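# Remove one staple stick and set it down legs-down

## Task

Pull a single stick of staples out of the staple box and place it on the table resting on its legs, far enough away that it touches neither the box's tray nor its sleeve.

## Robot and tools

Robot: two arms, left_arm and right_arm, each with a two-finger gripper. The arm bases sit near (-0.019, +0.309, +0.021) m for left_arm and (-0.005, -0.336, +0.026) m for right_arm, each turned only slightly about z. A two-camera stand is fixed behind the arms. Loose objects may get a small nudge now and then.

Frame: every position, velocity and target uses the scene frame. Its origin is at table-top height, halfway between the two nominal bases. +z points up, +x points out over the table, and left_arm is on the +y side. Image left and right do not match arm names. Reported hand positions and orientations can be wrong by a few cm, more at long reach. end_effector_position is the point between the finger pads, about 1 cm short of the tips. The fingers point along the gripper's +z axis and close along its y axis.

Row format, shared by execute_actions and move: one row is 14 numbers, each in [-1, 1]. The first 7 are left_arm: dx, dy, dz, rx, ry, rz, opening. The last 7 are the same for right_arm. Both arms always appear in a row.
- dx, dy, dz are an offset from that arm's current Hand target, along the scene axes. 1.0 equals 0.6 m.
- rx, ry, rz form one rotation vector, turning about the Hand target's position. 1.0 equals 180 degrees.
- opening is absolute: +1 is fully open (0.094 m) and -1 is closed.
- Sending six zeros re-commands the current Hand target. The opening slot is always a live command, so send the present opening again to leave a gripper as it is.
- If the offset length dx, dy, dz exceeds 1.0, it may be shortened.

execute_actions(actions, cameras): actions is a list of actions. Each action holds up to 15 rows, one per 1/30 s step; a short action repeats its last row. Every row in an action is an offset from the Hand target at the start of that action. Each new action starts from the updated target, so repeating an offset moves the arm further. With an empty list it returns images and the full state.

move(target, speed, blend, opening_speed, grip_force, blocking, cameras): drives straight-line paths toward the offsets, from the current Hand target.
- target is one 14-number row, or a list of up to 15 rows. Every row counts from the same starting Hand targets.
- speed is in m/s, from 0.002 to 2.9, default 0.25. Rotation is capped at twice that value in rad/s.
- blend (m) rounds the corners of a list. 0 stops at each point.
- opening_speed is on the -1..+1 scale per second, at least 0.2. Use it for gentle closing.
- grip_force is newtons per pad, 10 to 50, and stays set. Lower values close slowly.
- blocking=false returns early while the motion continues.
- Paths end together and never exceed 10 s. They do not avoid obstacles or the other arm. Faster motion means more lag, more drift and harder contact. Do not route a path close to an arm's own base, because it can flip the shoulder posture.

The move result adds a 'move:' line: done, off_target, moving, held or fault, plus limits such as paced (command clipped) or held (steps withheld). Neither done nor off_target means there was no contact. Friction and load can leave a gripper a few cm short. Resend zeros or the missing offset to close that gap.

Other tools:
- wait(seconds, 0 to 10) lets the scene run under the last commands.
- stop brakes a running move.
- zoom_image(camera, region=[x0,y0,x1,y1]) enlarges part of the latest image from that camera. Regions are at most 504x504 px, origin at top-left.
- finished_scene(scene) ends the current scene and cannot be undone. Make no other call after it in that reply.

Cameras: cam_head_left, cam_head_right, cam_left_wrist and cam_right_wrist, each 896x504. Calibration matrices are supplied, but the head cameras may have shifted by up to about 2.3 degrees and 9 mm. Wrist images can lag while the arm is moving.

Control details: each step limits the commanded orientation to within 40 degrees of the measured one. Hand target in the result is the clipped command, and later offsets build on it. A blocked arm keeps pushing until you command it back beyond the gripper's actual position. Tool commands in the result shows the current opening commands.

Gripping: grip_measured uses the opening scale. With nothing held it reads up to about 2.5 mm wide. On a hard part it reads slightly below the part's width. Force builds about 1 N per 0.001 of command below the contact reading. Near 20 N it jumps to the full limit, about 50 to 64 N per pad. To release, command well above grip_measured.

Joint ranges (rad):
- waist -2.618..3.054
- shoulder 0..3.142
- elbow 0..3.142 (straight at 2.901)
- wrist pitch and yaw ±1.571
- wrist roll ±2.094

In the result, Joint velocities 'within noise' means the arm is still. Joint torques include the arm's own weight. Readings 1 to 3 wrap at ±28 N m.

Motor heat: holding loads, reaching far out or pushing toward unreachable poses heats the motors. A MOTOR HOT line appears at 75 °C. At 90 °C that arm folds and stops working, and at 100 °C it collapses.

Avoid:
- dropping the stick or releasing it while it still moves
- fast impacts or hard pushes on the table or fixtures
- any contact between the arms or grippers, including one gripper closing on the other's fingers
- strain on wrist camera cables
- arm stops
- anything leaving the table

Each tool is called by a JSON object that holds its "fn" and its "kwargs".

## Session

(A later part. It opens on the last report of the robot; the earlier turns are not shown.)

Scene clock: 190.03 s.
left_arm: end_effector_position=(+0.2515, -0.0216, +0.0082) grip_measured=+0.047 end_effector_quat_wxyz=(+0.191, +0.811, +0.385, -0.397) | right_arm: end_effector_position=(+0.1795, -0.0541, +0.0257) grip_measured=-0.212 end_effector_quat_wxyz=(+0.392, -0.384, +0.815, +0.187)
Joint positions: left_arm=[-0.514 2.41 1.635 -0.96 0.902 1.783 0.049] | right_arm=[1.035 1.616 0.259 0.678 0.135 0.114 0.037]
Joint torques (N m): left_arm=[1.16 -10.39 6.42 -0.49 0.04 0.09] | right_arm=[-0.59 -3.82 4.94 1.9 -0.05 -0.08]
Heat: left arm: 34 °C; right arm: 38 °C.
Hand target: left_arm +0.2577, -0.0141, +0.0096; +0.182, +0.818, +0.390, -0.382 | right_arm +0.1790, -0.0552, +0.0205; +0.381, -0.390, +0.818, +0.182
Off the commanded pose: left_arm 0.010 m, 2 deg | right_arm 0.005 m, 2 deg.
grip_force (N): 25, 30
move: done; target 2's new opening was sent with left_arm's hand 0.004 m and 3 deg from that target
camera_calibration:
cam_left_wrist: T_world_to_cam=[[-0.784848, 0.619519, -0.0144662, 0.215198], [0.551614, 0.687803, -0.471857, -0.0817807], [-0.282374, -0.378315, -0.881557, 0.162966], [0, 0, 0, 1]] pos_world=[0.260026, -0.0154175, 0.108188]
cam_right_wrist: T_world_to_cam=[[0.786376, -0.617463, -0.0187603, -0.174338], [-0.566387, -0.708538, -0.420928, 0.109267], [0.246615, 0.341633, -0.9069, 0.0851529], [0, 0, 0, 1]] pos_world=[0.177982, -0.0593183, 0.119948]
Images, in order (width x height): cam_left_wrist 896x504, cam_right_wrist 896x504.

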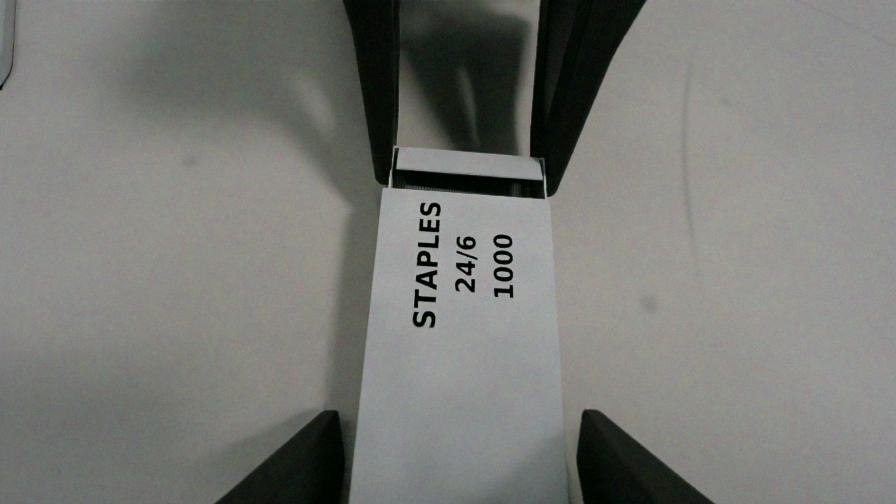

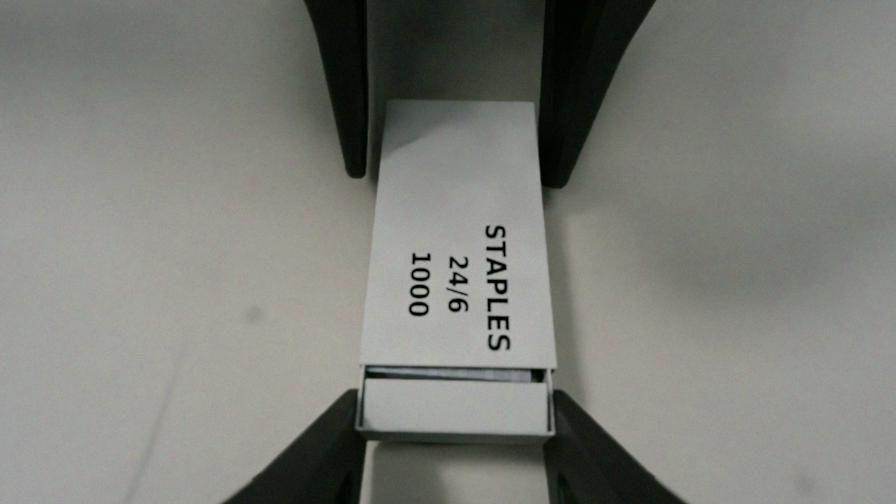

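{"fn": "move", "kwargs": {"target": [[0.0075,0.0095,0,0,0,0,0.05, 0,0,0,0,0,0,-0.26],[0.0075,0.0095,0,0,0,0,-0.22, 0,0,0,0,0,0,-0.26],[0.0075,0.0095,0,0,0,0,-0.22, -0.046,-0.057,0,0,0,0,-0.26]], "speed": 0.08, "opening_speed": 0.6, "grip_force": [25,30], "cameras": ["cam_left_wrist","cam_right_wrist"]}}

Scene clock: 197.63 s.
left_arm: end_effector_position=(+0.2525, -0.0178, +0.0126) grip_measured=-0.184 end_effector_quat_wxyz=(+0.192, +0.809, +0.384, -0.403) | right_arm: end_effector_position=(+0.1598, -0.0762, +0.0339) grip_measured=-0.212 end_effector_quat_wxyz=(+0.403, -0.382, +0.807, +0.201)
Joint positions: left_arm=[-0.503 2.41 1.646 -0.995 0.911 1.808 0.038] | right_arm=[1.063 1.466 0.131 0.69 0.147 0.129 0.037]
Joint torques (N m): left_arm=[1.59 -9.78 6.9 -0.43 -0.09 0.08] | right_arm=[1.06 -4.36 2.77 1.63 0.21 0.05]
Heat: left arm: 35 °C; right arm: 39 °C.
Hand target: left_arm +0.2622, -0.0084, +0.0095; +0.182, +0.818, +0.390, -0.382 | right_arm +0.1513, -0.0893, +0.0206; +0.381, -0.390, +0.818, +0.182
Off the commanded pose: left_arm 0.014 m, 3 deg | right_arm 0.021 m, 4 deg.
grip_force (N): 25, 30
move: off_target (left_arm, right_arm)
camera_calibration:
cam_left_wrist: T_world_to_cam=[[-0.783654, 0.621095, -0.0112379, 0.213399], [0.548359, 0.683155, -0.482287, -0.0819724], [-0.291869, -0.384109, -0.875941, 0.170878], [0, 0, 0, 1]] pos_world=[0.262056, -0.0109055, 0.112543]
cam_right_wrist: T_world_to_cam=[[0.792176, -0.609565, -0.0298027, -0.172231], [-0.554462, -0.698442, -0.452493, 0.0858731], [0.255008, 0.374978, -0.89127, 0.105635], [0, 0, 0, 1]] pos_world=[0.157113, -0.0846194, 0.127873]
Images, in order (width x height): cam_left_wrist 896x504, cam_right_wrist 896x504.

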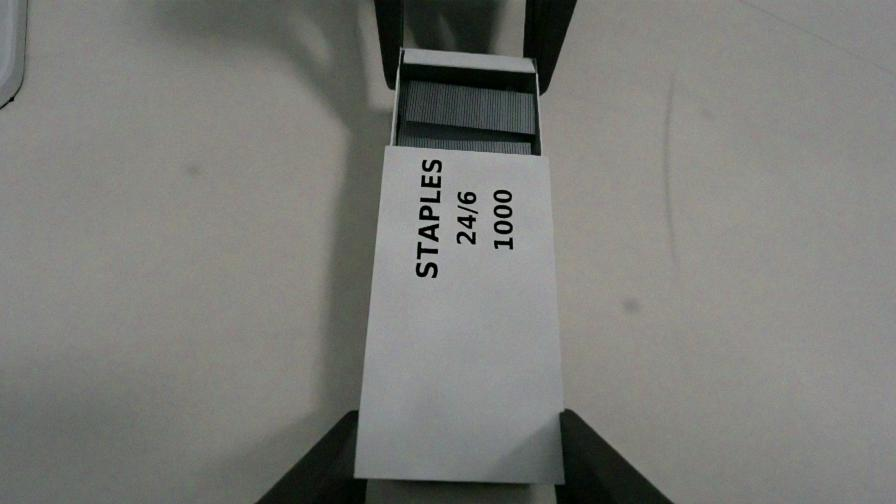

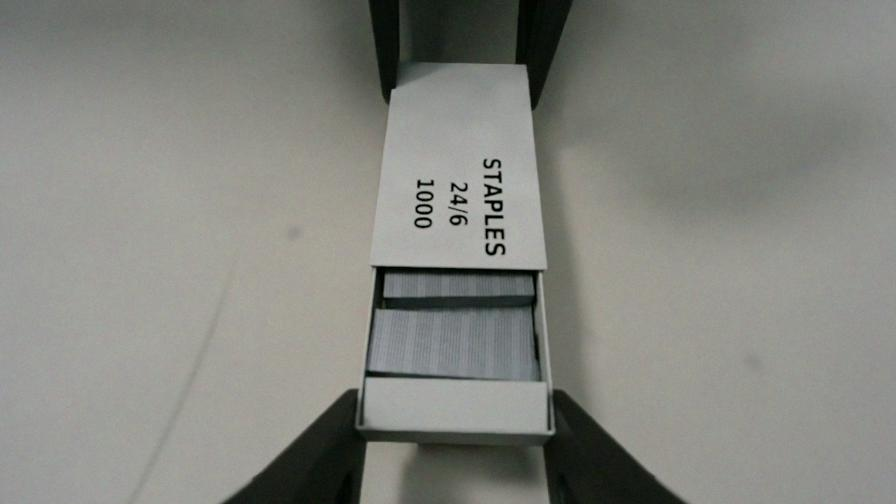

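{"fn": "move", "kwargs": {"target": [[-0.0128,-0.011,0,0,0,0,-0.22, 0.0142,0.0218,0,0,0,0,-0.26],[-0.0128,-0.011,0,0,0,0,0.1, 0.0142,0.0218,0,0,0,0,0.1],[0.0205,0.031,0.05,0,0,0,0.1, -0.0325,-0.0365,0.067,0,0,0,0.1],[0.07,0.156,0.15,0,0,0,0.1, 0.0362,0.0455,0.099,-0.0246,0.2323,-0.4802,-0.4]], "speed": [0.06,0.1,0.15,0.45], "blend": [0,0,0.02,0], "opening_speed": 1.0, "cameras": ["all"]}}

{"fn": "zoom_image", "kwargs": {"camera": "cam_right_wrist", "region": [340, 220, 560, 400]}}

Scene clock: 223.87 s.
left_arm: end_effector_position=(+0.3022, +0.0841, +0.0769) grip_measured=+0.097 end_effector_quat_wxyz=(+0.165, +0.812, +0.416, -0.375) | right_arm: end_effector_position=(+0.1707, -0.0614, +0.0801) grip_measured=-0.399 end_effector_quat_wxyz=(+0.098, +0.327, +0.939, -0.027)
Joint positions: left_arm=[-0.255 2.36 1.861 -1.476 0.763 2.067 0.052] | right_arm=[1.085 1.84 1.307 -1.068 0.202 1.783 0.028]
Joint torques (N m): left_arm=[0.68 -12.48 7.38 -1.05 0.51 0.14] | right_arm=[-0.68 -6.76 7.01 0.3 0.16 0.06]
Heat: left arm: 36 °C; right arm: 39 °C.
Hand target: left_arm +0.3041, +0.0852, +0.0994; +0.182, +0.818, +0.390, -0.382 | right_arm +0.1731, -0.0621, +0.0799; +0.098, +0.333, +0.937, -0.035
Off the commanded pose: left_arm 0.023 m, 4 deg | right_arm 0.002 m, 1 deg.
joint sent to its limit (left arm) — joint 6 (wrist roll), upper limit. The joint targets are off in orientation, not in position.
grip_force (N): 25, 30
move: off_target (left_arm)
camera_calibration:
cam_left_wrist: T_world_to_cam=[[-0.807464, 0.589097, 0.0311031, 0.196449], [0.527616, 0.744766, -0.408588, -0.152453], [-0.263862, -0.313509, -0.912189, 0.269123], [0, 0, 0, 1]] pos_world=[0.310074, 0.082187, 0.17709]
cam_right_wrist: T_world_to_cam=[[-0.6145, -0.787967, -0.038695, 0.059383], [-0.768059, 0.586331, 0.25749, 0.181651], [-0.180205, 0.187948, -0.965506, 0.207317], [0, 0, 0, 1]] pos_world=[0.213369, -0.0986802, 0.15569]

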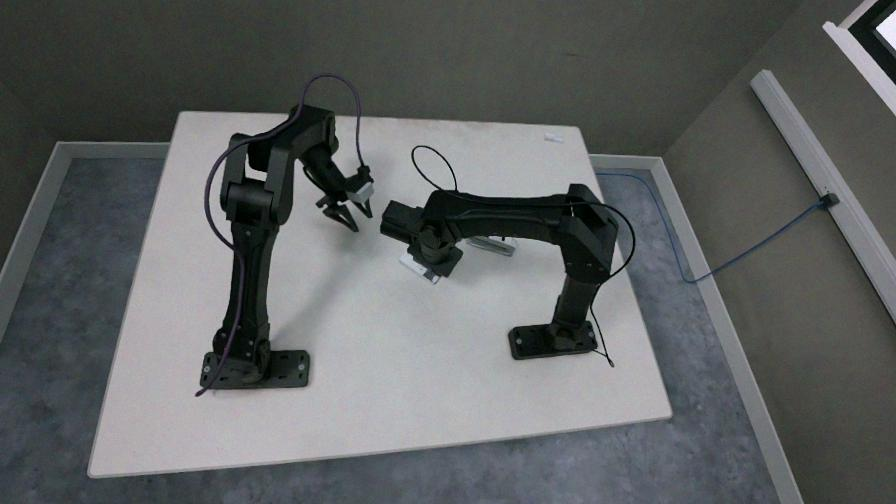

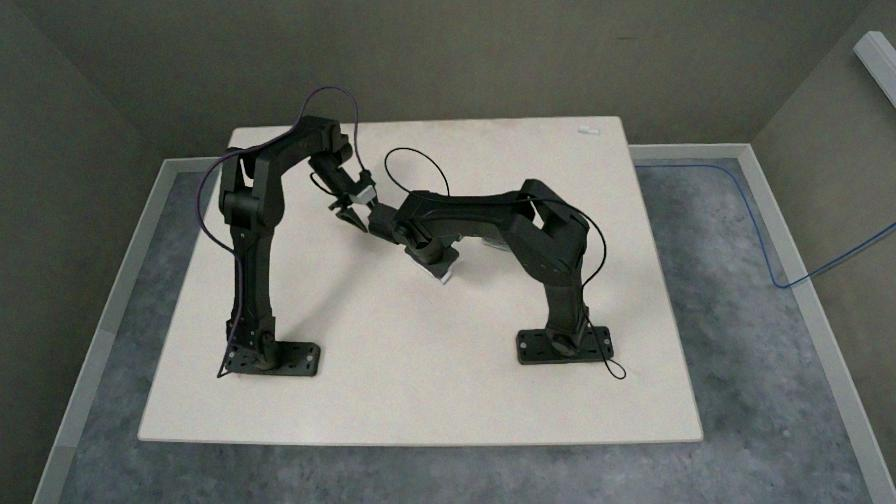

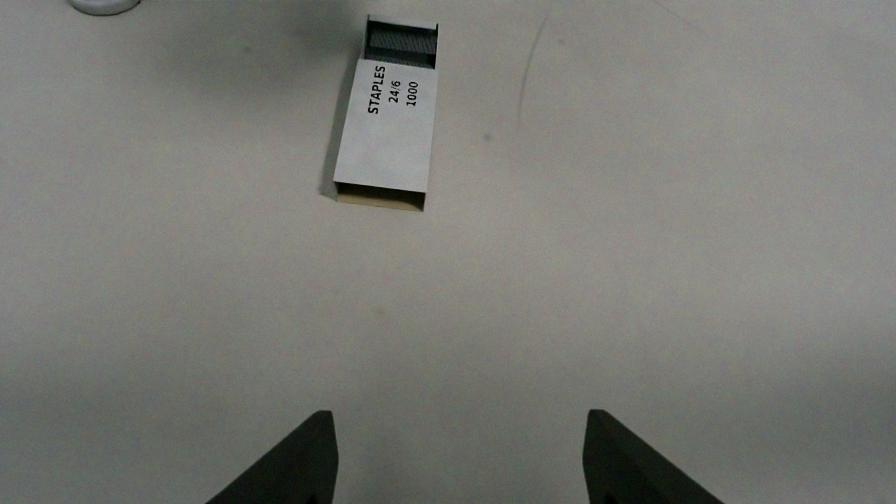

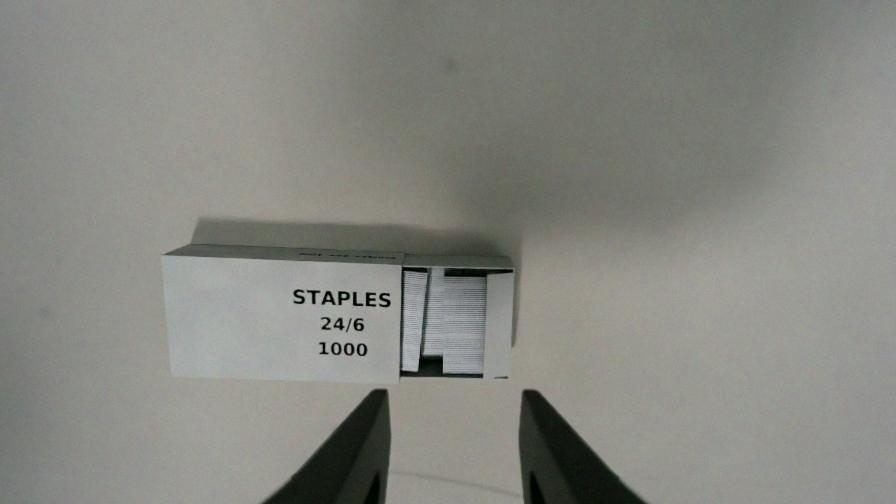

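Scaled by 2.291 from the camera's 896x504 image, which has a finer 1280x720 frame.

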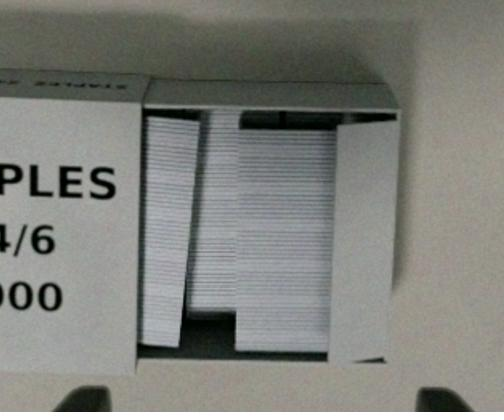

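{"fn": "zoom_image", "kwargs": {"camera": "cam_right_wrist", "region": [460, 250, 530, 390]}}

{"fn": "zoom_image", "kwargs": {"camera": "cam_left_wrist", "region": [340, 0, 460, 80]}}

Scaled by 3.600 from the camera's 896x504 image, which has a finer 1280x720 frame.

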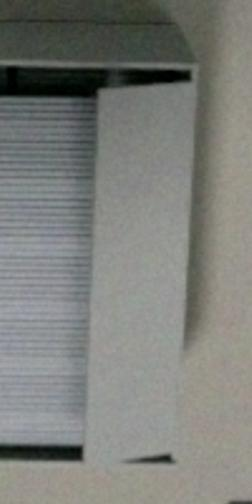

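Scaled by 4.200 from the camera's 896x504 image, which has a finer 1280x720 frame.

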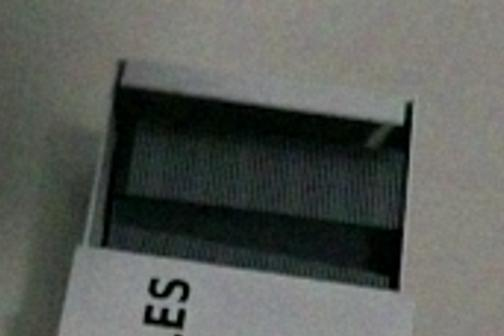

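{"fn": "move", "kwargs": {"target": [[0,0,0,0,0,0,0.1, -0.0105,0.0027,-0.058,0,0,0,-0.66],[0,0,0,0,0,0,0.1, -0.0105,0.0027,-0.08,0,0,0,-0.66]], "speed": [0.15,0.05], "opening_speed": 1.0, "cameras": ["cam_right_wrist","cam_left_wrist"]}}

{"fn": "zoom_image", "kwargs": {"camera": "cam_right_wrist", "region": [340, 320, 600, 500]}}

Scene clock: 281.57 s.
left_arm: end_effector_position=(+0.3022, +0.0841, +0.0769) grip_measured=+0.097 end_effector_quat_wxyz=(+0.165, +0.812, +0.416, -0.375) | right_arm: end_effector_position=(+0.1701, -0.0585, +0.0383) grip_measured=-0.659 end_effector_quat_wxyz=(+0.097, +0.334, +0.937, -0.026)
Joint positions: left_arm=[-0.255 2.36 1.861 -1.476 0.763 2.067 0.052] | right_arm=[1.089 1.906 1.218 -0.913 0.2 1.802 0.016]
Joint torques (N m): left_arm=[0.61 -12.57 7.61 -1.03 0.51 0.12] | right_arm=[0.79 -7.2 4.63 0.55 0.18 0.06]
Motor temperatures (°C): left_arm=[23 43 31 26 24 24 24] | right_arm=[24 28 40 26 24 23 22]
Heat: left arm: 43 °C; right arm: 40 °C.
Hand target: left_arm +0.3041, +0.0852, +0.0994; +0.182, +0.818, +0.390, -0.382 | right_arm +0.1667, -0.0604, +0.0319; +0.098, +0.333, +0.937, -0.035
Off the commanded pose: left_arm 0.023 m, 4 deg | right_arm 0.007 m, 1 deg.
joint sent to its limit (left arm) — joint 6 (wrist roll), upper limit. The joint targets are off in orientation, not in position.
grip_force (N): 25, 30
move: off_target (left_arm)
camera_calibration:
cam_left_wrist: T_world_to_cam=[[-0.807464, 0.589097, 0.0311031, 0.196449], [0.527616, 0.744766, -0.408588, -0.152453], [-0.263862, -0.313509, -0.912189, 0.269123], [0, 0, 0, 1]] pos_world=[0.310074, 0.082187, 0.17709]
cam_right_wrist: T_world_to_cam=[[-0.625889, -0.778855, -0.0405895, 0.0621975], [-0.759334, 0.596672, 0.259604, 0.189187], [-0.177975, 0.193304, -0.964862, 0.166113], [0, 0, 0, 1]] pos_world=[0.212149, -0.0965504, 0.113687]
Images, in order (width x height): cam_left_wrist 896x504, cam_right_wrist 896x504.

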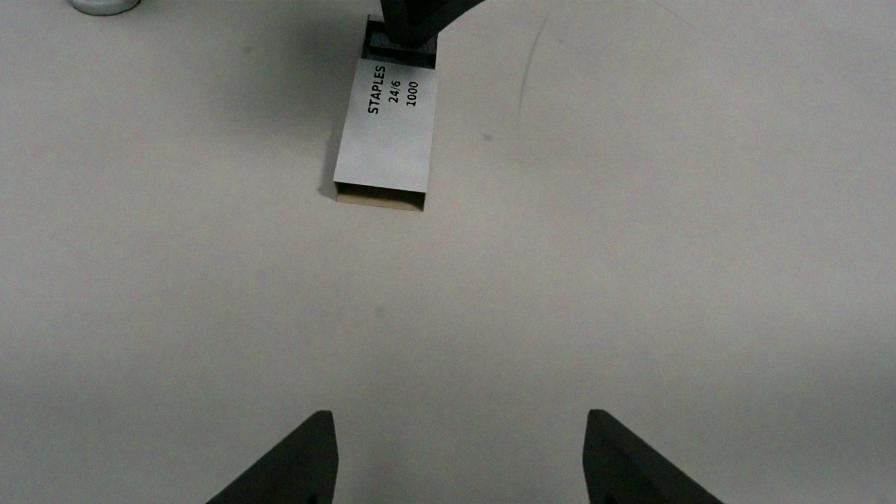

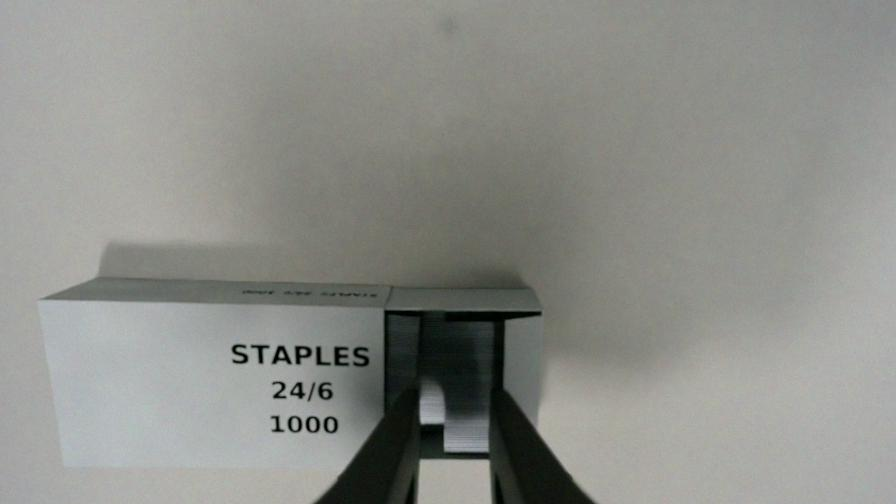

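Scaled by 1.938 from the camera's 896x504 image, which has a finer 1280x720 frame.

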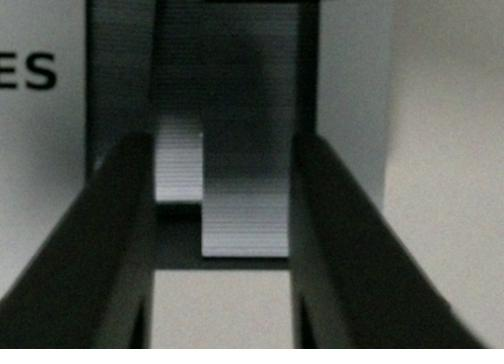

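{"fn": "move", "kwargs": {"target": [0,0,0,0,0,0,0.1, -0.0055,-0.0068,-0.0197,0,0,0,-0.66], "speed": 0.05, "cameras": ["cam_right_wrist"]}}

{"fn": "zoom_image", "kwargs": {"camera": "cam_right_wrist", "region": [340, 320, 600, 500]}}

Scene clock: 291.73 s.
left_arm: end_effector_position=(+0.3022, +0.0841, +0.0769) grip_measured=+0.097 end_effector_quat_wxyz=(+0.165, +0.812, +0.416, -0.375) | right_arm: end_effector_position=(+0.1674, -0.0629, +0.0298) grip_measured=-0.659 end_effector_quat_wxyz=(+0.098, +0.335, +0.937, -0.028)
Joint positions: left_arm=[-0.255 2.36 1.861 -1.476 0.763 2.067 0.052] | right_arm=[1.091 1.906 1.18 -0.879 0.201 1.805 0.016]
Joint torques (N m): left_arm=[0.62 -12.3 7.43 -1.05 0.49 0.18] | right_arm=[0.95 -6.8 3.95 0.75 0.17 0.07]
Heat: left arm: 43 °C; right arm: 39 °C.
Hand target: left_arm +0.3041, +0.0852, +0.0994; +0.182, +0.818, +0.390, -0.382 | right_arm +0.1634, -0.0645, +0.0201; +0.098, +0.332, +0.937, -0.035
Off the commanded pose: left_arm 0.023 m, 4 deg | right_arm 0.011 m, 1 deg.
joint sent to its limit (left arm) — joint 6 (wrist roll), upper limit. The joint targets are off in orientation, not in position.
grip_force (N): 25, 30
move: off_target (left_arm, right_arm)
camera_calibration:
cam_right_wrist: T_world_to_cam=[[-0.626469, -0.778517, -0.0380436, 0.0568357], [-0.758787, 0.597974, 0.258205, 0.192091], [-0.178268, 0.190625, -0.965341, 0.158108], [0, 0, 0, 1]] pos_world=[0.209547, -0.100757, 0.105192]
Images, in order (width x height): cam_right_wrist 896x504.

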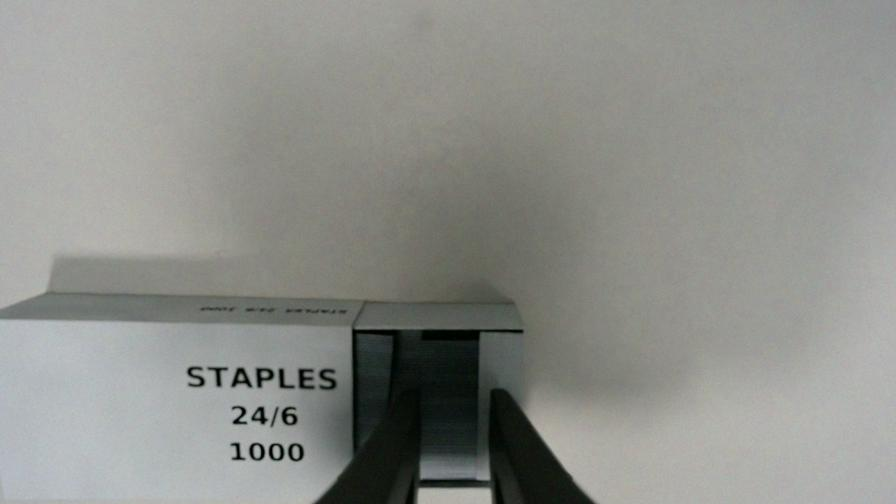

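Scaled by 1.938 from the camera's 896x504 image, which has a finer 1280x720 frame.

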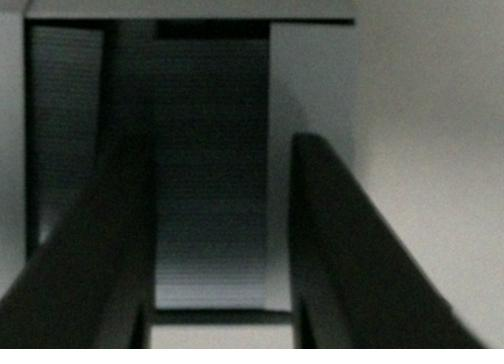

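{"fn": "move", "kwargs": {"target": [0,0,0,0,0,0,0.1, 0.0022,0.0026,-0.0085,0,0,0,-0.66], "speed": 0.05, "cameras": ["cam_right_wrist"]}}

{"fn": "zoom_image", "kwargs": {"camera": "cam_right_wrist", "region": [340, 320, 600, 500]}}

Scene clock: 299.43 s.
left_arm: end_effector_position=(+0.3022, +0.0841, +0.0769) grip_measured=+0.097 end_effector_quat_wxyz=(+0.165, +0.812, +0.416, -0.375) | right_arm: end_effector_position=(+0.1675, -0.0627, +0.0295) grip_measured=-0.659 end_effector_quat_wxyz=(+0.098, +0.335, +0.937, -0.028)
Joint positions: left_arm=[-0.255 2.36 1.861 -1.476 0.763 2.067 0.052] | right_arm=[1.091 1.907 1.18 -0.878 0.201 1.805 0.016]
Joint torques (N m): left_arm=[0.65 -12.52 7.41 -1.05 0.47 0.15] | right_arm=[0.81 -5.79 3.88 0.94 0.16 0.06]
Heat: left arm: 44 °C; right arm: 39 °C.
Hand target: left_arm +0.3041, +0.0852, +0.0994; +0.182, +0.818, +0.390, -0.382 | right_arm +0.1647, -0.0630, +0.0150; +0.098, +0.332, +0.937, -0.035
Off the commanded pose: left_arm 0.023 m, 4 deg | right_arm 0.015 m, 1 deg.
joint sent to its limit (left arm) — joint 6 (wrist roll), upper limit. The joint targets are off in orientation, not in position.
grip_force (N): 25, 30
move: off_target (left_arm, right_arm)
camera_calibration:
cam_right_wrist: T_world_to_cam=[[-0.626461, -0.778509, -0.0383496, 0.0570158], [-0.758818, 0.597891, 0.258303, 0.192011], [-0.178163, 0.190917, -0.965302, 0.15788], [0, 0, 0, 1]] pos_world=[0.209548, -0.100556, 0.104991]
Images, in order (width x height): cam_right_wrist 896x504.

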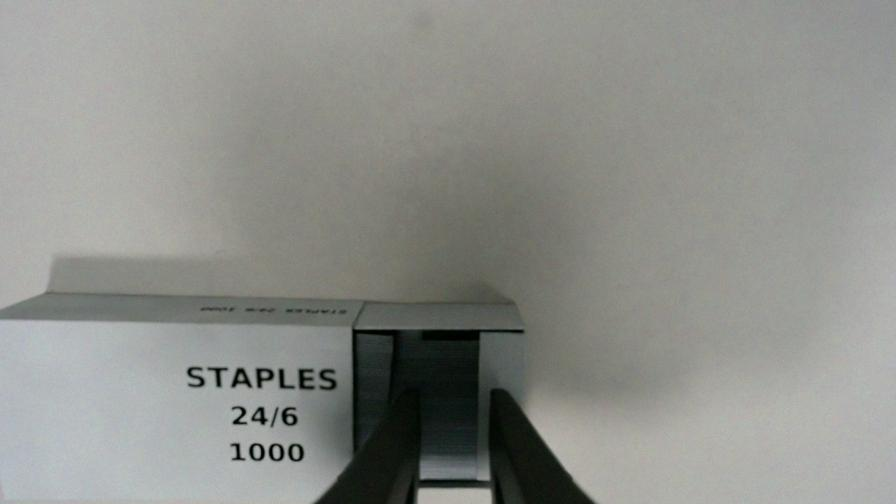

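Scaled by 1.938 from the camera's 896x504 image, which has a finer 1280x720 frame.

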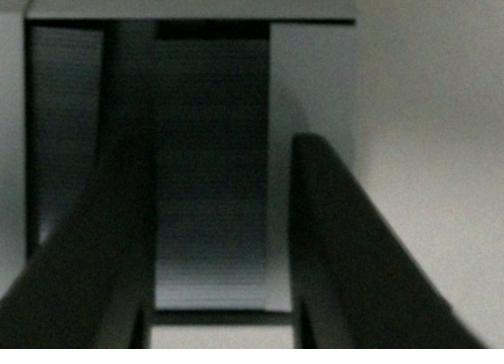

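{"fn": "move", "kwargs": {"target": [[0,0,0,0,0,0,0.3, 0,0,0.0833,0,0,0,-0.66],[-0.0488,-0.1265,-0.0823,0,0,-0.01,0.3, -0.0578,-0.0633,0.075,0.0206,-0.2322,0.4697,0.2],[-0.1068,-0.1837,-0.1515,0,0,-0.01,0.3, -0.0045,-0.0042,0.0092,0.0206,-0.2322,0.4697,0.2]], "speed": [0.15,0.45,0.12], "blend": [0.02,0.01,0], "cameras": ["cam_left_wrist","cam_right_wrist"]}}

Scene clock: 339.50 s.
left_arm: end_effector_position=(+0.2451, -0.0252, +0.0095) grip_measured=+0.297 end_effector_quat_wxyz=(+0.179, +0.830, +0.374, -0.372) | right_arm: end_effector_position=(+0.1601, -0.0662, +0.0208) grip_measured=+0.199 end_effector_quat_wxyz=(+0.384, -0.376, +0.825, +0.174)
Joint positions: left_arm=[-0.547 2.376 1.618 -0.944 0.845 1.771 0.061] | right_arm=[1.118 1.557 0.209 0.628 0.219 0.187 0.056]
Joint torques (N m): left_arm=[-0.09 -9.17 5.03 -0.3 0.64 -0.02] | right_arm=[-0.95 -3.28 4.34 2.27 0.01 -0.09]
Heat: left arm: 44 °C; right arm: 38 °C.
Hand target: left_arm +0.2401, -0.0250, +0.0086; +0.176, +0.824, +0.377, -0.385 | right_arm +0.1620, -0.0654, +0.0206; +0.385, -0.376, +0.824, +0.176
Off the commanded pose: left_arm 0.005 m, 2 deg | right_arm 0.002 m, 0 deg.
grip_force (N): 25, 30
move: done; blend cut to 0 m at target 1, 0 m at target 2
camera_calibration:
cam_left_wrist: T_world_to_cam=[[-0.762723, 0.645988, -0.0308553, 0.207849], [0.597051, 0.685001, -0.417497, -0.08691], [-0.248562, -0.336857, -0.908154, 0.154031], [0, 0, 0, 1]] pos_world=[0.248707, -0.0228482, 0.110012]
cam_right_wrist: T_world_to_cam=[[0.768195, -0.640068, -0.0137656, -0.165321], [-0.592095, -0.702111, -0.395556, 0.0916458], [0.243518, 0.312014, -0.918339, 0.0883635], [0, 0, 0, 1]] pos_world=[0.159744, -0.0690419, 0.115123]
Images, in order (width x height): cam_left_wrist 896x504, cam_right_wrist 896x504.

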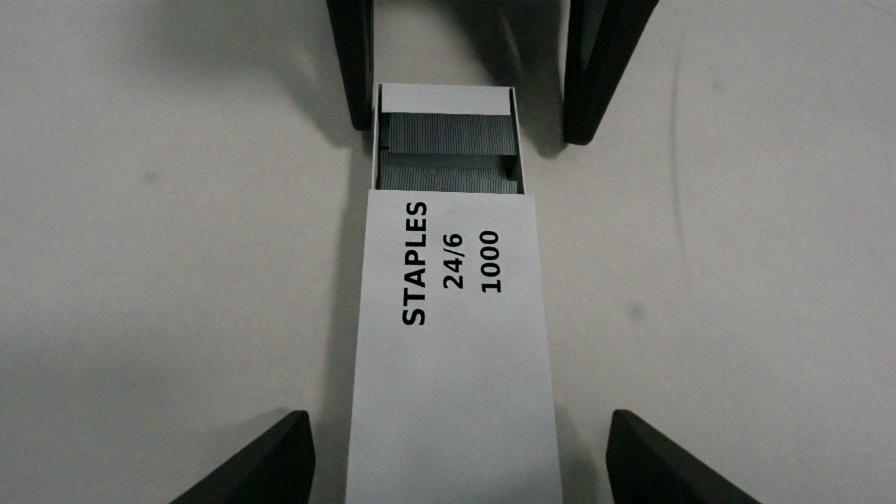

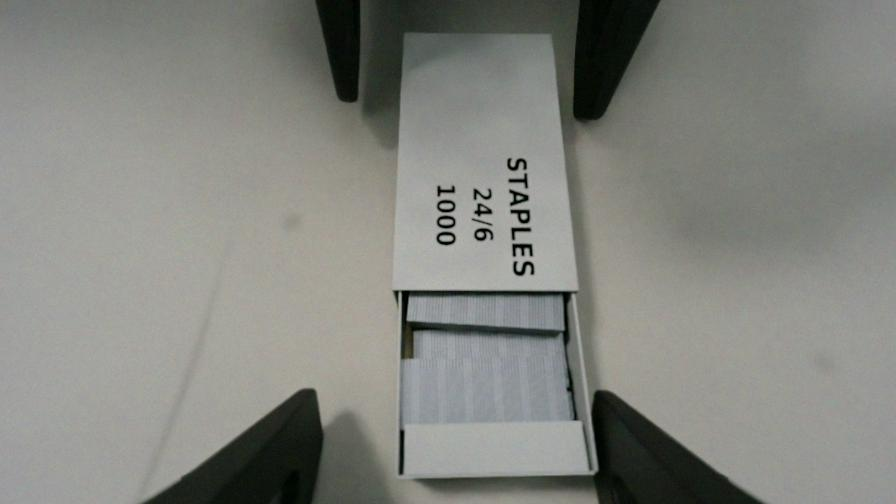

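{"fn": "move", "kwargs": {"target": [[0.002,0,0,0,0,0,0.3, 0.0097,-0.008,0,0,0,0,0.2],[0.002,0,0,0,0,0,-0.22, 0.0097,-0.008,0,0,0,0,-0.26],[0.008,0,0.0015,0,0,0,-0.22, -0.023,-0.0458,0.0,0,0,0,-0.26]], "speed": 0.08, "opening_speed": 0.8, "grip_force": [25,30], "cameras": ["cam_left_wrist","cam_right_wrist"]}}

{"fn": "zoom_image", "kwargs": {"camera": "cam_right_wrist", "region": [340, 160, 580, 480]}}

Scene clock: 351.93 s.
left_arm: end_effector_position=(+0.2382, -0.0344, +0.0175) grip_measured=-0.179 end_effector_quat_wxyz=(+0.190, +0.818, +0.371, -0.396) | right_arm: end_effector_position=(+0.1554, -0.0800, +0.0322) grip_measured=-0.207 end_effector_quat_wxyz=(+0.403, -0.370, +0.815, +0.194)
Joint positions: left_arm=[-0.559 2.376 1.618 -0.944 0.903 1.758 0.039] | right_arm=[1.102 1.45 0.121 0.669 0.2 0.176 0.037]
Joint torques (N m): left_arm=[1.58 -8.29 6.98 -0.47 0.05 0.22] | right_arm=[0.96 -4.3 2.7 1.69 0.24 0.07]
Heat: left arm: 42 °C; right arm: 37 °C.
Hand target: left_arm +0.2449, -0.0250, +0.0095; +0.176, +0.824, +0.377, -0.385 | right_arm +0.1482, -0.0930, +0.0205; +0.385, -0.376, +0.824, +0.176
Off the commanded pose: left_arm 0.014 m, 2 deg | right_arm 0.019 m, 3 deg.
grip_force (N): 25, 30
move: off_target (left_arm, right_arm)
camera_calibration:
cam_left_wrist: T_world_to_cam=[[-0.766352, 0.641848, -0.0271212, 0.209414], [0.576741, 0.668792, -0.469135, -0.0678664], [-0.282975, -0.375164, -0.88271, 0.162892], [0, 0, 0, 1]] pos_world=[0.245721, -0.0279121, 0.117628]
cam_right_wrist: T_world_to_cam=[[0.772126, -0.634642, -0.0324203, -0.169905], [-0.579503, -0.682272, -0.445737, 0.0849754], [0.260764, 0.362953, -0.894576, 0.104842], [0, 0, 0, 1]] pos_world=[0.153093, -0.0879055, 0.126158]
Images, in order (width x height): cam_left_wrist 896x504, cam_right_wrist 896x504.

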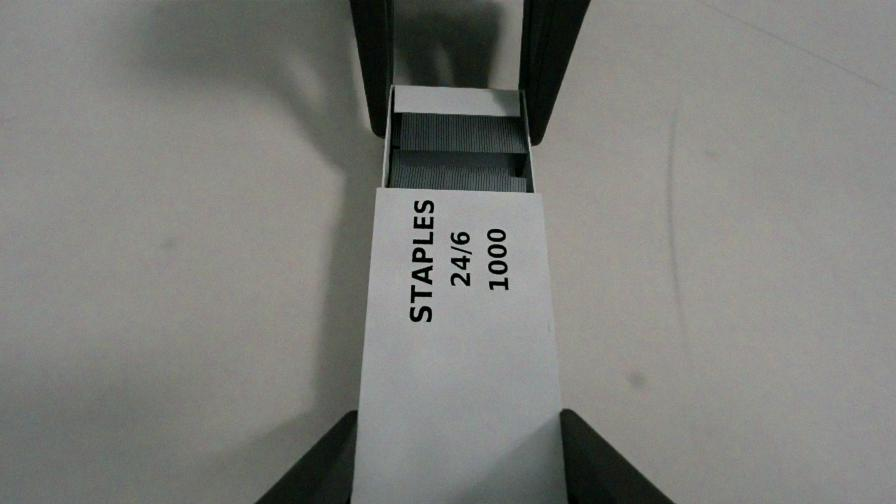

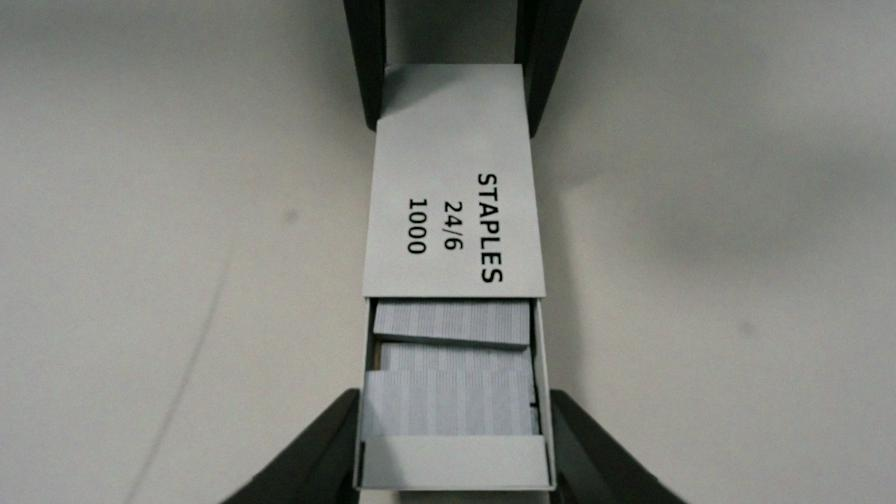

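Scaled by 1.575 from the camera's 896x504 image, which has a finer 1280x720 frame.

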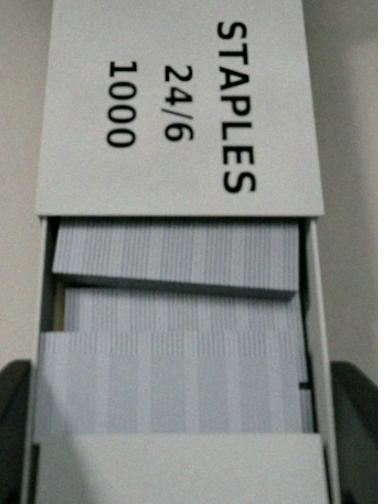

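{"fn": "move", "kwargs": {"target": [0.011,0.0126,-0.008,0,0,0,-0.24, -0.0327,-0.0378,-0.012,0,0,0,-0.28], "speed": 0.06, "grip_force": [28,35], "cameras": ["cam_left_wrist","cam_right_wrist"]}}

Scene clock: 356.83 s.
left_arm: end_effector_position=(+0.2303, -0.0382, +0.0233) grip_measured=-0.183 end_effector_quat_wxyz=(+0.194, +0.807, +0.363, -0.422) | right_arm: end_effector_position=(+0.1451, -0.0862, +0.0404) grip_measured=-0.211 end_effector_quat_wxyz=(+0.425, -0.357, +0.804, +0.212)
Joint positions: left_arm=[-0.563 2.387 1.625 -0.977 0.957 1.783 0.038] | right_arm=[1.153 1.396 0.045 0.75 0.246 0.21 0.037]
Joint torques (N m): left_arm=[4.26 -8.01 7.28 -0.38 -0.48 0.32] | right_arm=[1.28 -2.17 1.48 1.38 0.21 0.07]
Heat: left arm: 41 °C; right arm: 37 °C.
Hand target: left_arm +0.2515, -0.0175, +0.0047; +0.176, +0.824, +0.377, -0.385 | right_arm +0.1286, -0.1156, +0.0133; +0.385, -0.376, +0.824, +0.176
Off the commanded pose: left_arm 0.035 m, 5 deg | right_arm 0.043 m, 7 deg.
grip_force (N): 28, 35
move: off_target (left_arm, right_arm)
camera_calibration:
cam_left_wrist: T_world_to_cam=[[-0.760245, 0.649423, -0.0166572, 0.20465], [0.561735, 0.644282, -0.518994, -0.0544167], [-0.326315, -0.40392, -0.854616, 0.172536], [0, 0, 0, 1]] pos_world=[0.242453, -0.0281542, 0.122619]
cam_right_wrist: T_world_to_cam=[[0.769418, -0.63676, -0.0503222, -0.164646], [-0.570686, -0.649911, -0.50193, 0.0822465], [0.286904, 0.414912, -0.863443, 0.116647], [0, 0, 0, 1]] pos_world=[0.140152, -0.0997851, 0.133714]
Images, in order (width x height): cam_left_wrist 896x504, cam_right_wrist 896x504.

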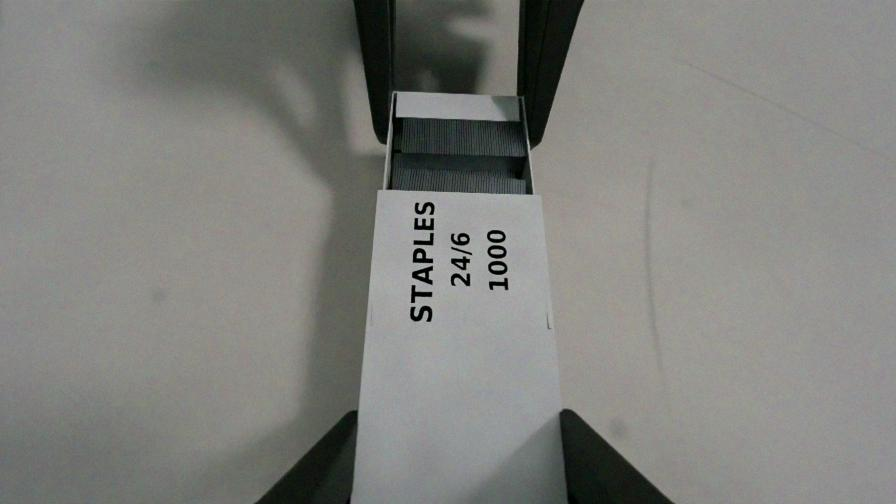

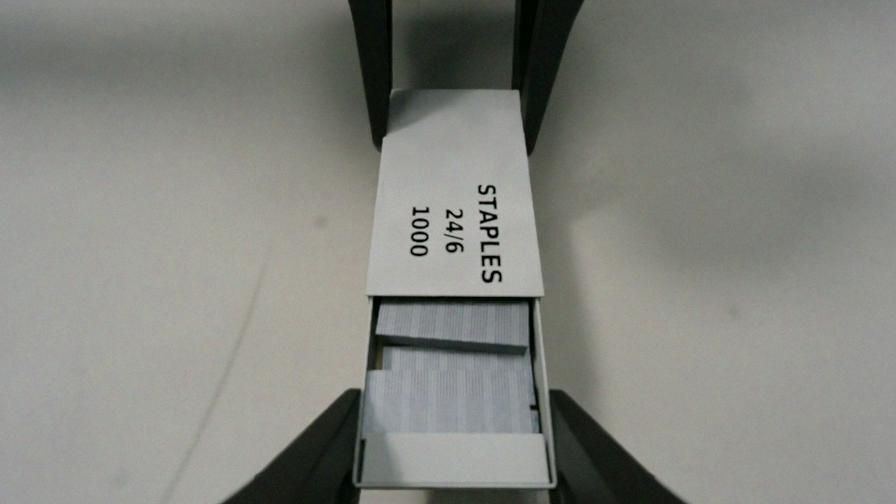

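{"fn": "move", "kwargs": {"target": [[-0.032,-0.03,0.0072,0,0,0,-0.24, 0.0275,0.049,0.012,0,0,0,-0.28],[-0.032,-0.03,0.0072,0,0,0,0.1, 0.0275,0.049,0.012,0,0,0,0.1],[0.0013,0.0083,0.057,0,0,0,0.1, -0.0158,-0.001,0.087,0,0,0,0.1],[0.068,0.1617,0.14,0,0,0,0.1, 0.0457,0.0693,0.1028,-0.0167,0.2338,-0.4803,-0.25]], "speed": [0.06,0.1,0.15,0.45], "blend": [0,0,0.02,0], "opening_speed": 1.0, "cameras": ["cam_right_wrist","cam_left_wrist"]}}

{"fn": "zoom_image", "kwargs": {"camera": "cam_right_wrist", "region": [340, 220, 560, 400]}}

Scene clock: 411.40 s.
left_arm: end_effector_position=(+0.2902, +0.0790, +0.0669) grip_measured=+0.097 end_effector_quat_wxyz=(+0.160, +0.818, +0.406, -0.375) | right_arm: end_effector_position=(+0.1537, -0.0738, +0.0745) grip_measured=-0.249 end_effector_quat_wxyz=(+0.097, +0.344, +0.934, -0.029)
Joint positions: left_arm=[-0.279 2.342 1.791 -1.422 0.759 2.067 0.052] | right_arm=[1.114 1.788 1.219 -1.045 0.198 1.849 0.035]
Joint torques (N m): left_arm=[0.57 -12.14 7.54 -1.09 0.48 0.14] | right_arm=[-0.68 -6.3 6.98 0.26 0.16 0.06]
Motor temperatures (°C): left_arm=[23 38 30 25 24 24 24] | right_arm=[24 26 37 26 23 23 23]
Heat: left arm: 38 °C; right arm: 37 °C.
Hand target: left_arm +0.2924, +0.0796, +0.0887; +0.176, +0.824, +0.377, -0.384 | right_arm +0.1560, -0.0741, +0.0749; +0.098, +0.349, +0.931, -0.037
Off the commanded pose: left_arm 0.022 m, 4 deg | right_arm 0.002 m, 1 deg.
joint sent to its limit (left arm) — joint 6 (wrist roll), upper limit. The joint targets are off in orientation, not in position.
grip_force (N): 28, 35
move: off_target (left_arm)
camera_calibration:
cam_left_wrist: T_world_to_cam=[[-0.791926, 0.609836, 0.0308772, 0.183962], [0.547942, 0.732047, -0.404805, -0.151545], [-0.269469, -0.303657, -0.913881, 0.256302], [0, 0, 0, 1]] pos_world=[0.297788, 0.0765792, 0.167203]
cam_right_wrist: T_world_to_cam=[[-0.641748, -0.766037, -0.0366971, 0.0445981], [-0.746554, 0.613042, 0.258526, 0.175813], [-0.175543, 0.193305, -0.965307, 0.200776], [0, 0, 0, 1]] pos_world=[0.19512, -0.112428, 0.149994]
Images, in order (width x height): cam_left_wrist 896x504, cam_right_wrist 896x504.

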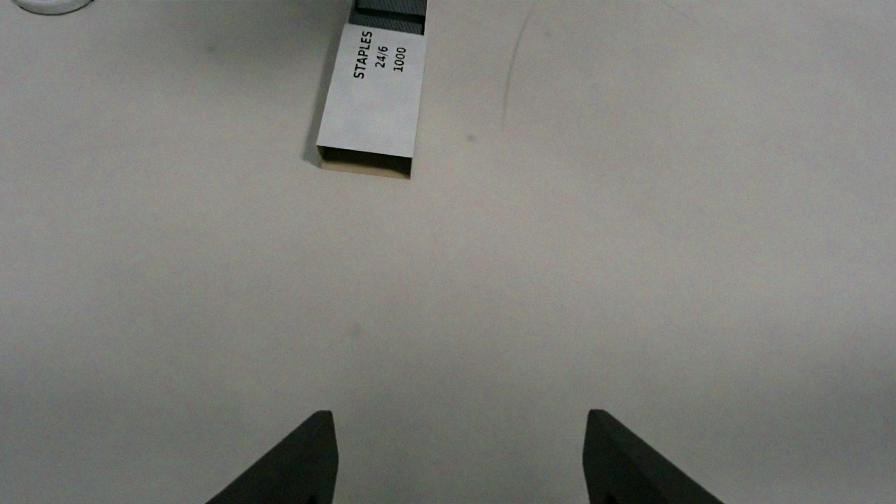

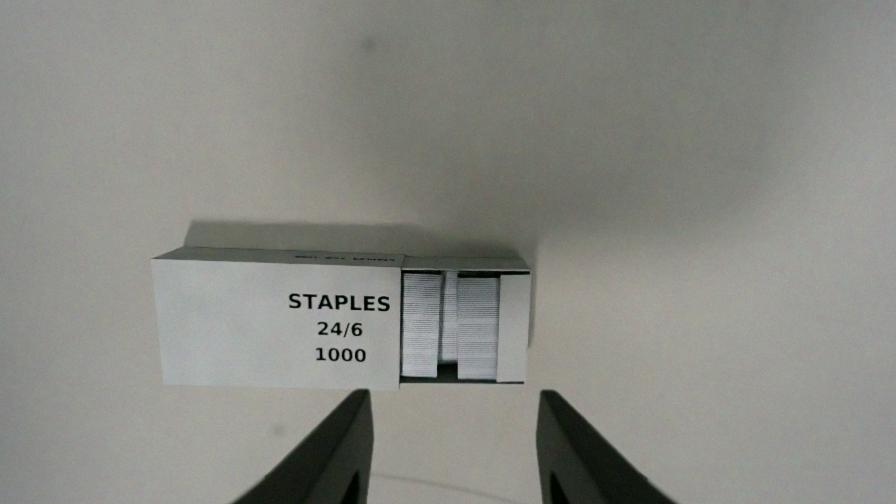

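Scaled by 2.291 from the camera's 896x504 image, which has a finer 1280x720 frame.

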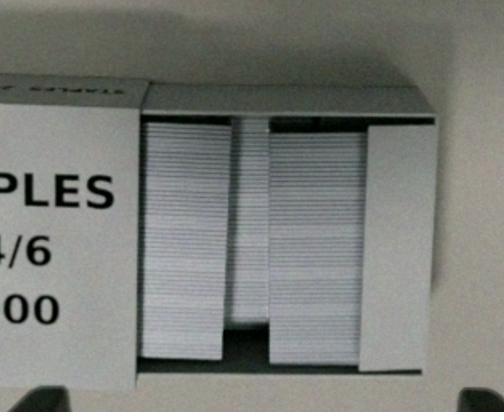

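{"fn": "move", "kwargs": {"target": [0,0,0,0,0,0,0.1, -0.0285,-0.0175,-0.0675,0,0,0,-0.25], "speed": 0.15, "cameras": ["cam_right_wrist"]}}

{"fn": "zoom_image", "kwargs": {"camera": "cam_right_wrist", "region": [340, 300, 600, 500]}}

Scene clock: 424.23 s.
left_arm: end_effector_position=(+0.2902, +0.0790, +0.0669) grip_measured=+0.097 end_effector_quat_wxyz=(+0.160, +0.818, +0.406, -0.375) | right_arm: end_effector_position=(+0.1413, -0.0826, +0.0393) grip_measured=-0.249 end_effector_quat_wxyz=(+0.096, +0.350, +0.931, -0.030)
Joint positions: left_arm=[-0.279 2.342 1.791 -1.422 0.759 2.067 0.052] | right_arm=[1.138 1.799 1.08 -0.903 0.195 1.886 0.035]
Joint torques (N m): left_arm=[0.54 -12.22 7.35 -1.1 0.5 0.13] | right_arm=[0.65 -6.37 4.63 0.5 0.18 0.08]
Heat: left arm: 38 °C; right arm: 37 °C.
Hand target: left_arm +0.2924, +0.0796, +0.0887; +0.176, +0.824, +0.377, -0.384 | right_arm +0.1389, -0.0845, +0.0345; +0.098, +0.349, +0.931, -0.037
Off the commanded pose: left_arm 0.022 m, 4 deg | right_arm 0.006 m, 1 deg.
joint sent to its limit (left arm) — joint 6 (wrist roll), upper limit. The joint targets are off in orientation, not in position.
grip_force (N): 28, 35
move: off_target (left_arm)
camera_calibration:
cam_right_wrist: T_world_to_cam=[[-0.651832, -0.757485, -0.0364954, 0.0308112], [-0.737984, 0.622499, 0.260527, 0.180576], [-0.174627, 0.196753, -0.964777, 0.166376], [0, 0, 0, 1]] pos_world=[0.182399, -0.121804, 0.114596]
Images, in order (width x height): cam_right_wrist 896x504.

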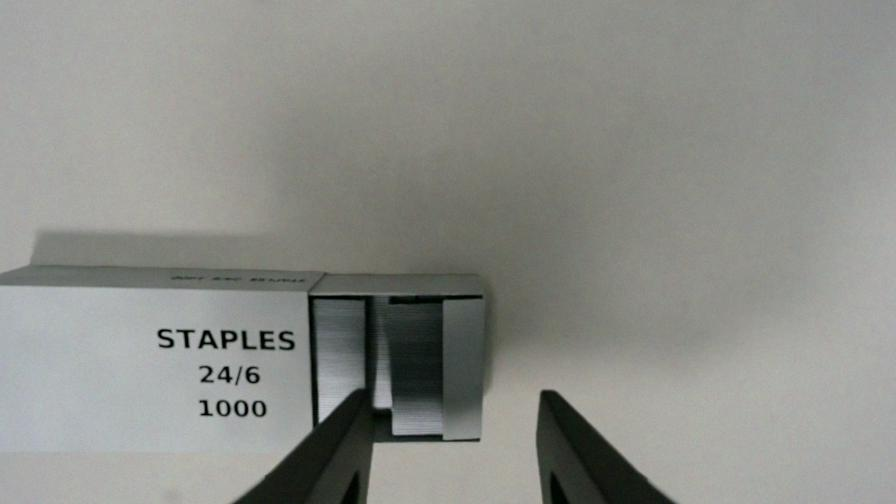

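Scaled by 1.938 from the camera's 896x504 image, which has a finer 1280x720 frame.

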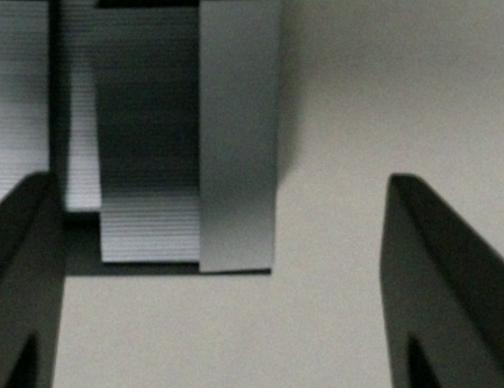

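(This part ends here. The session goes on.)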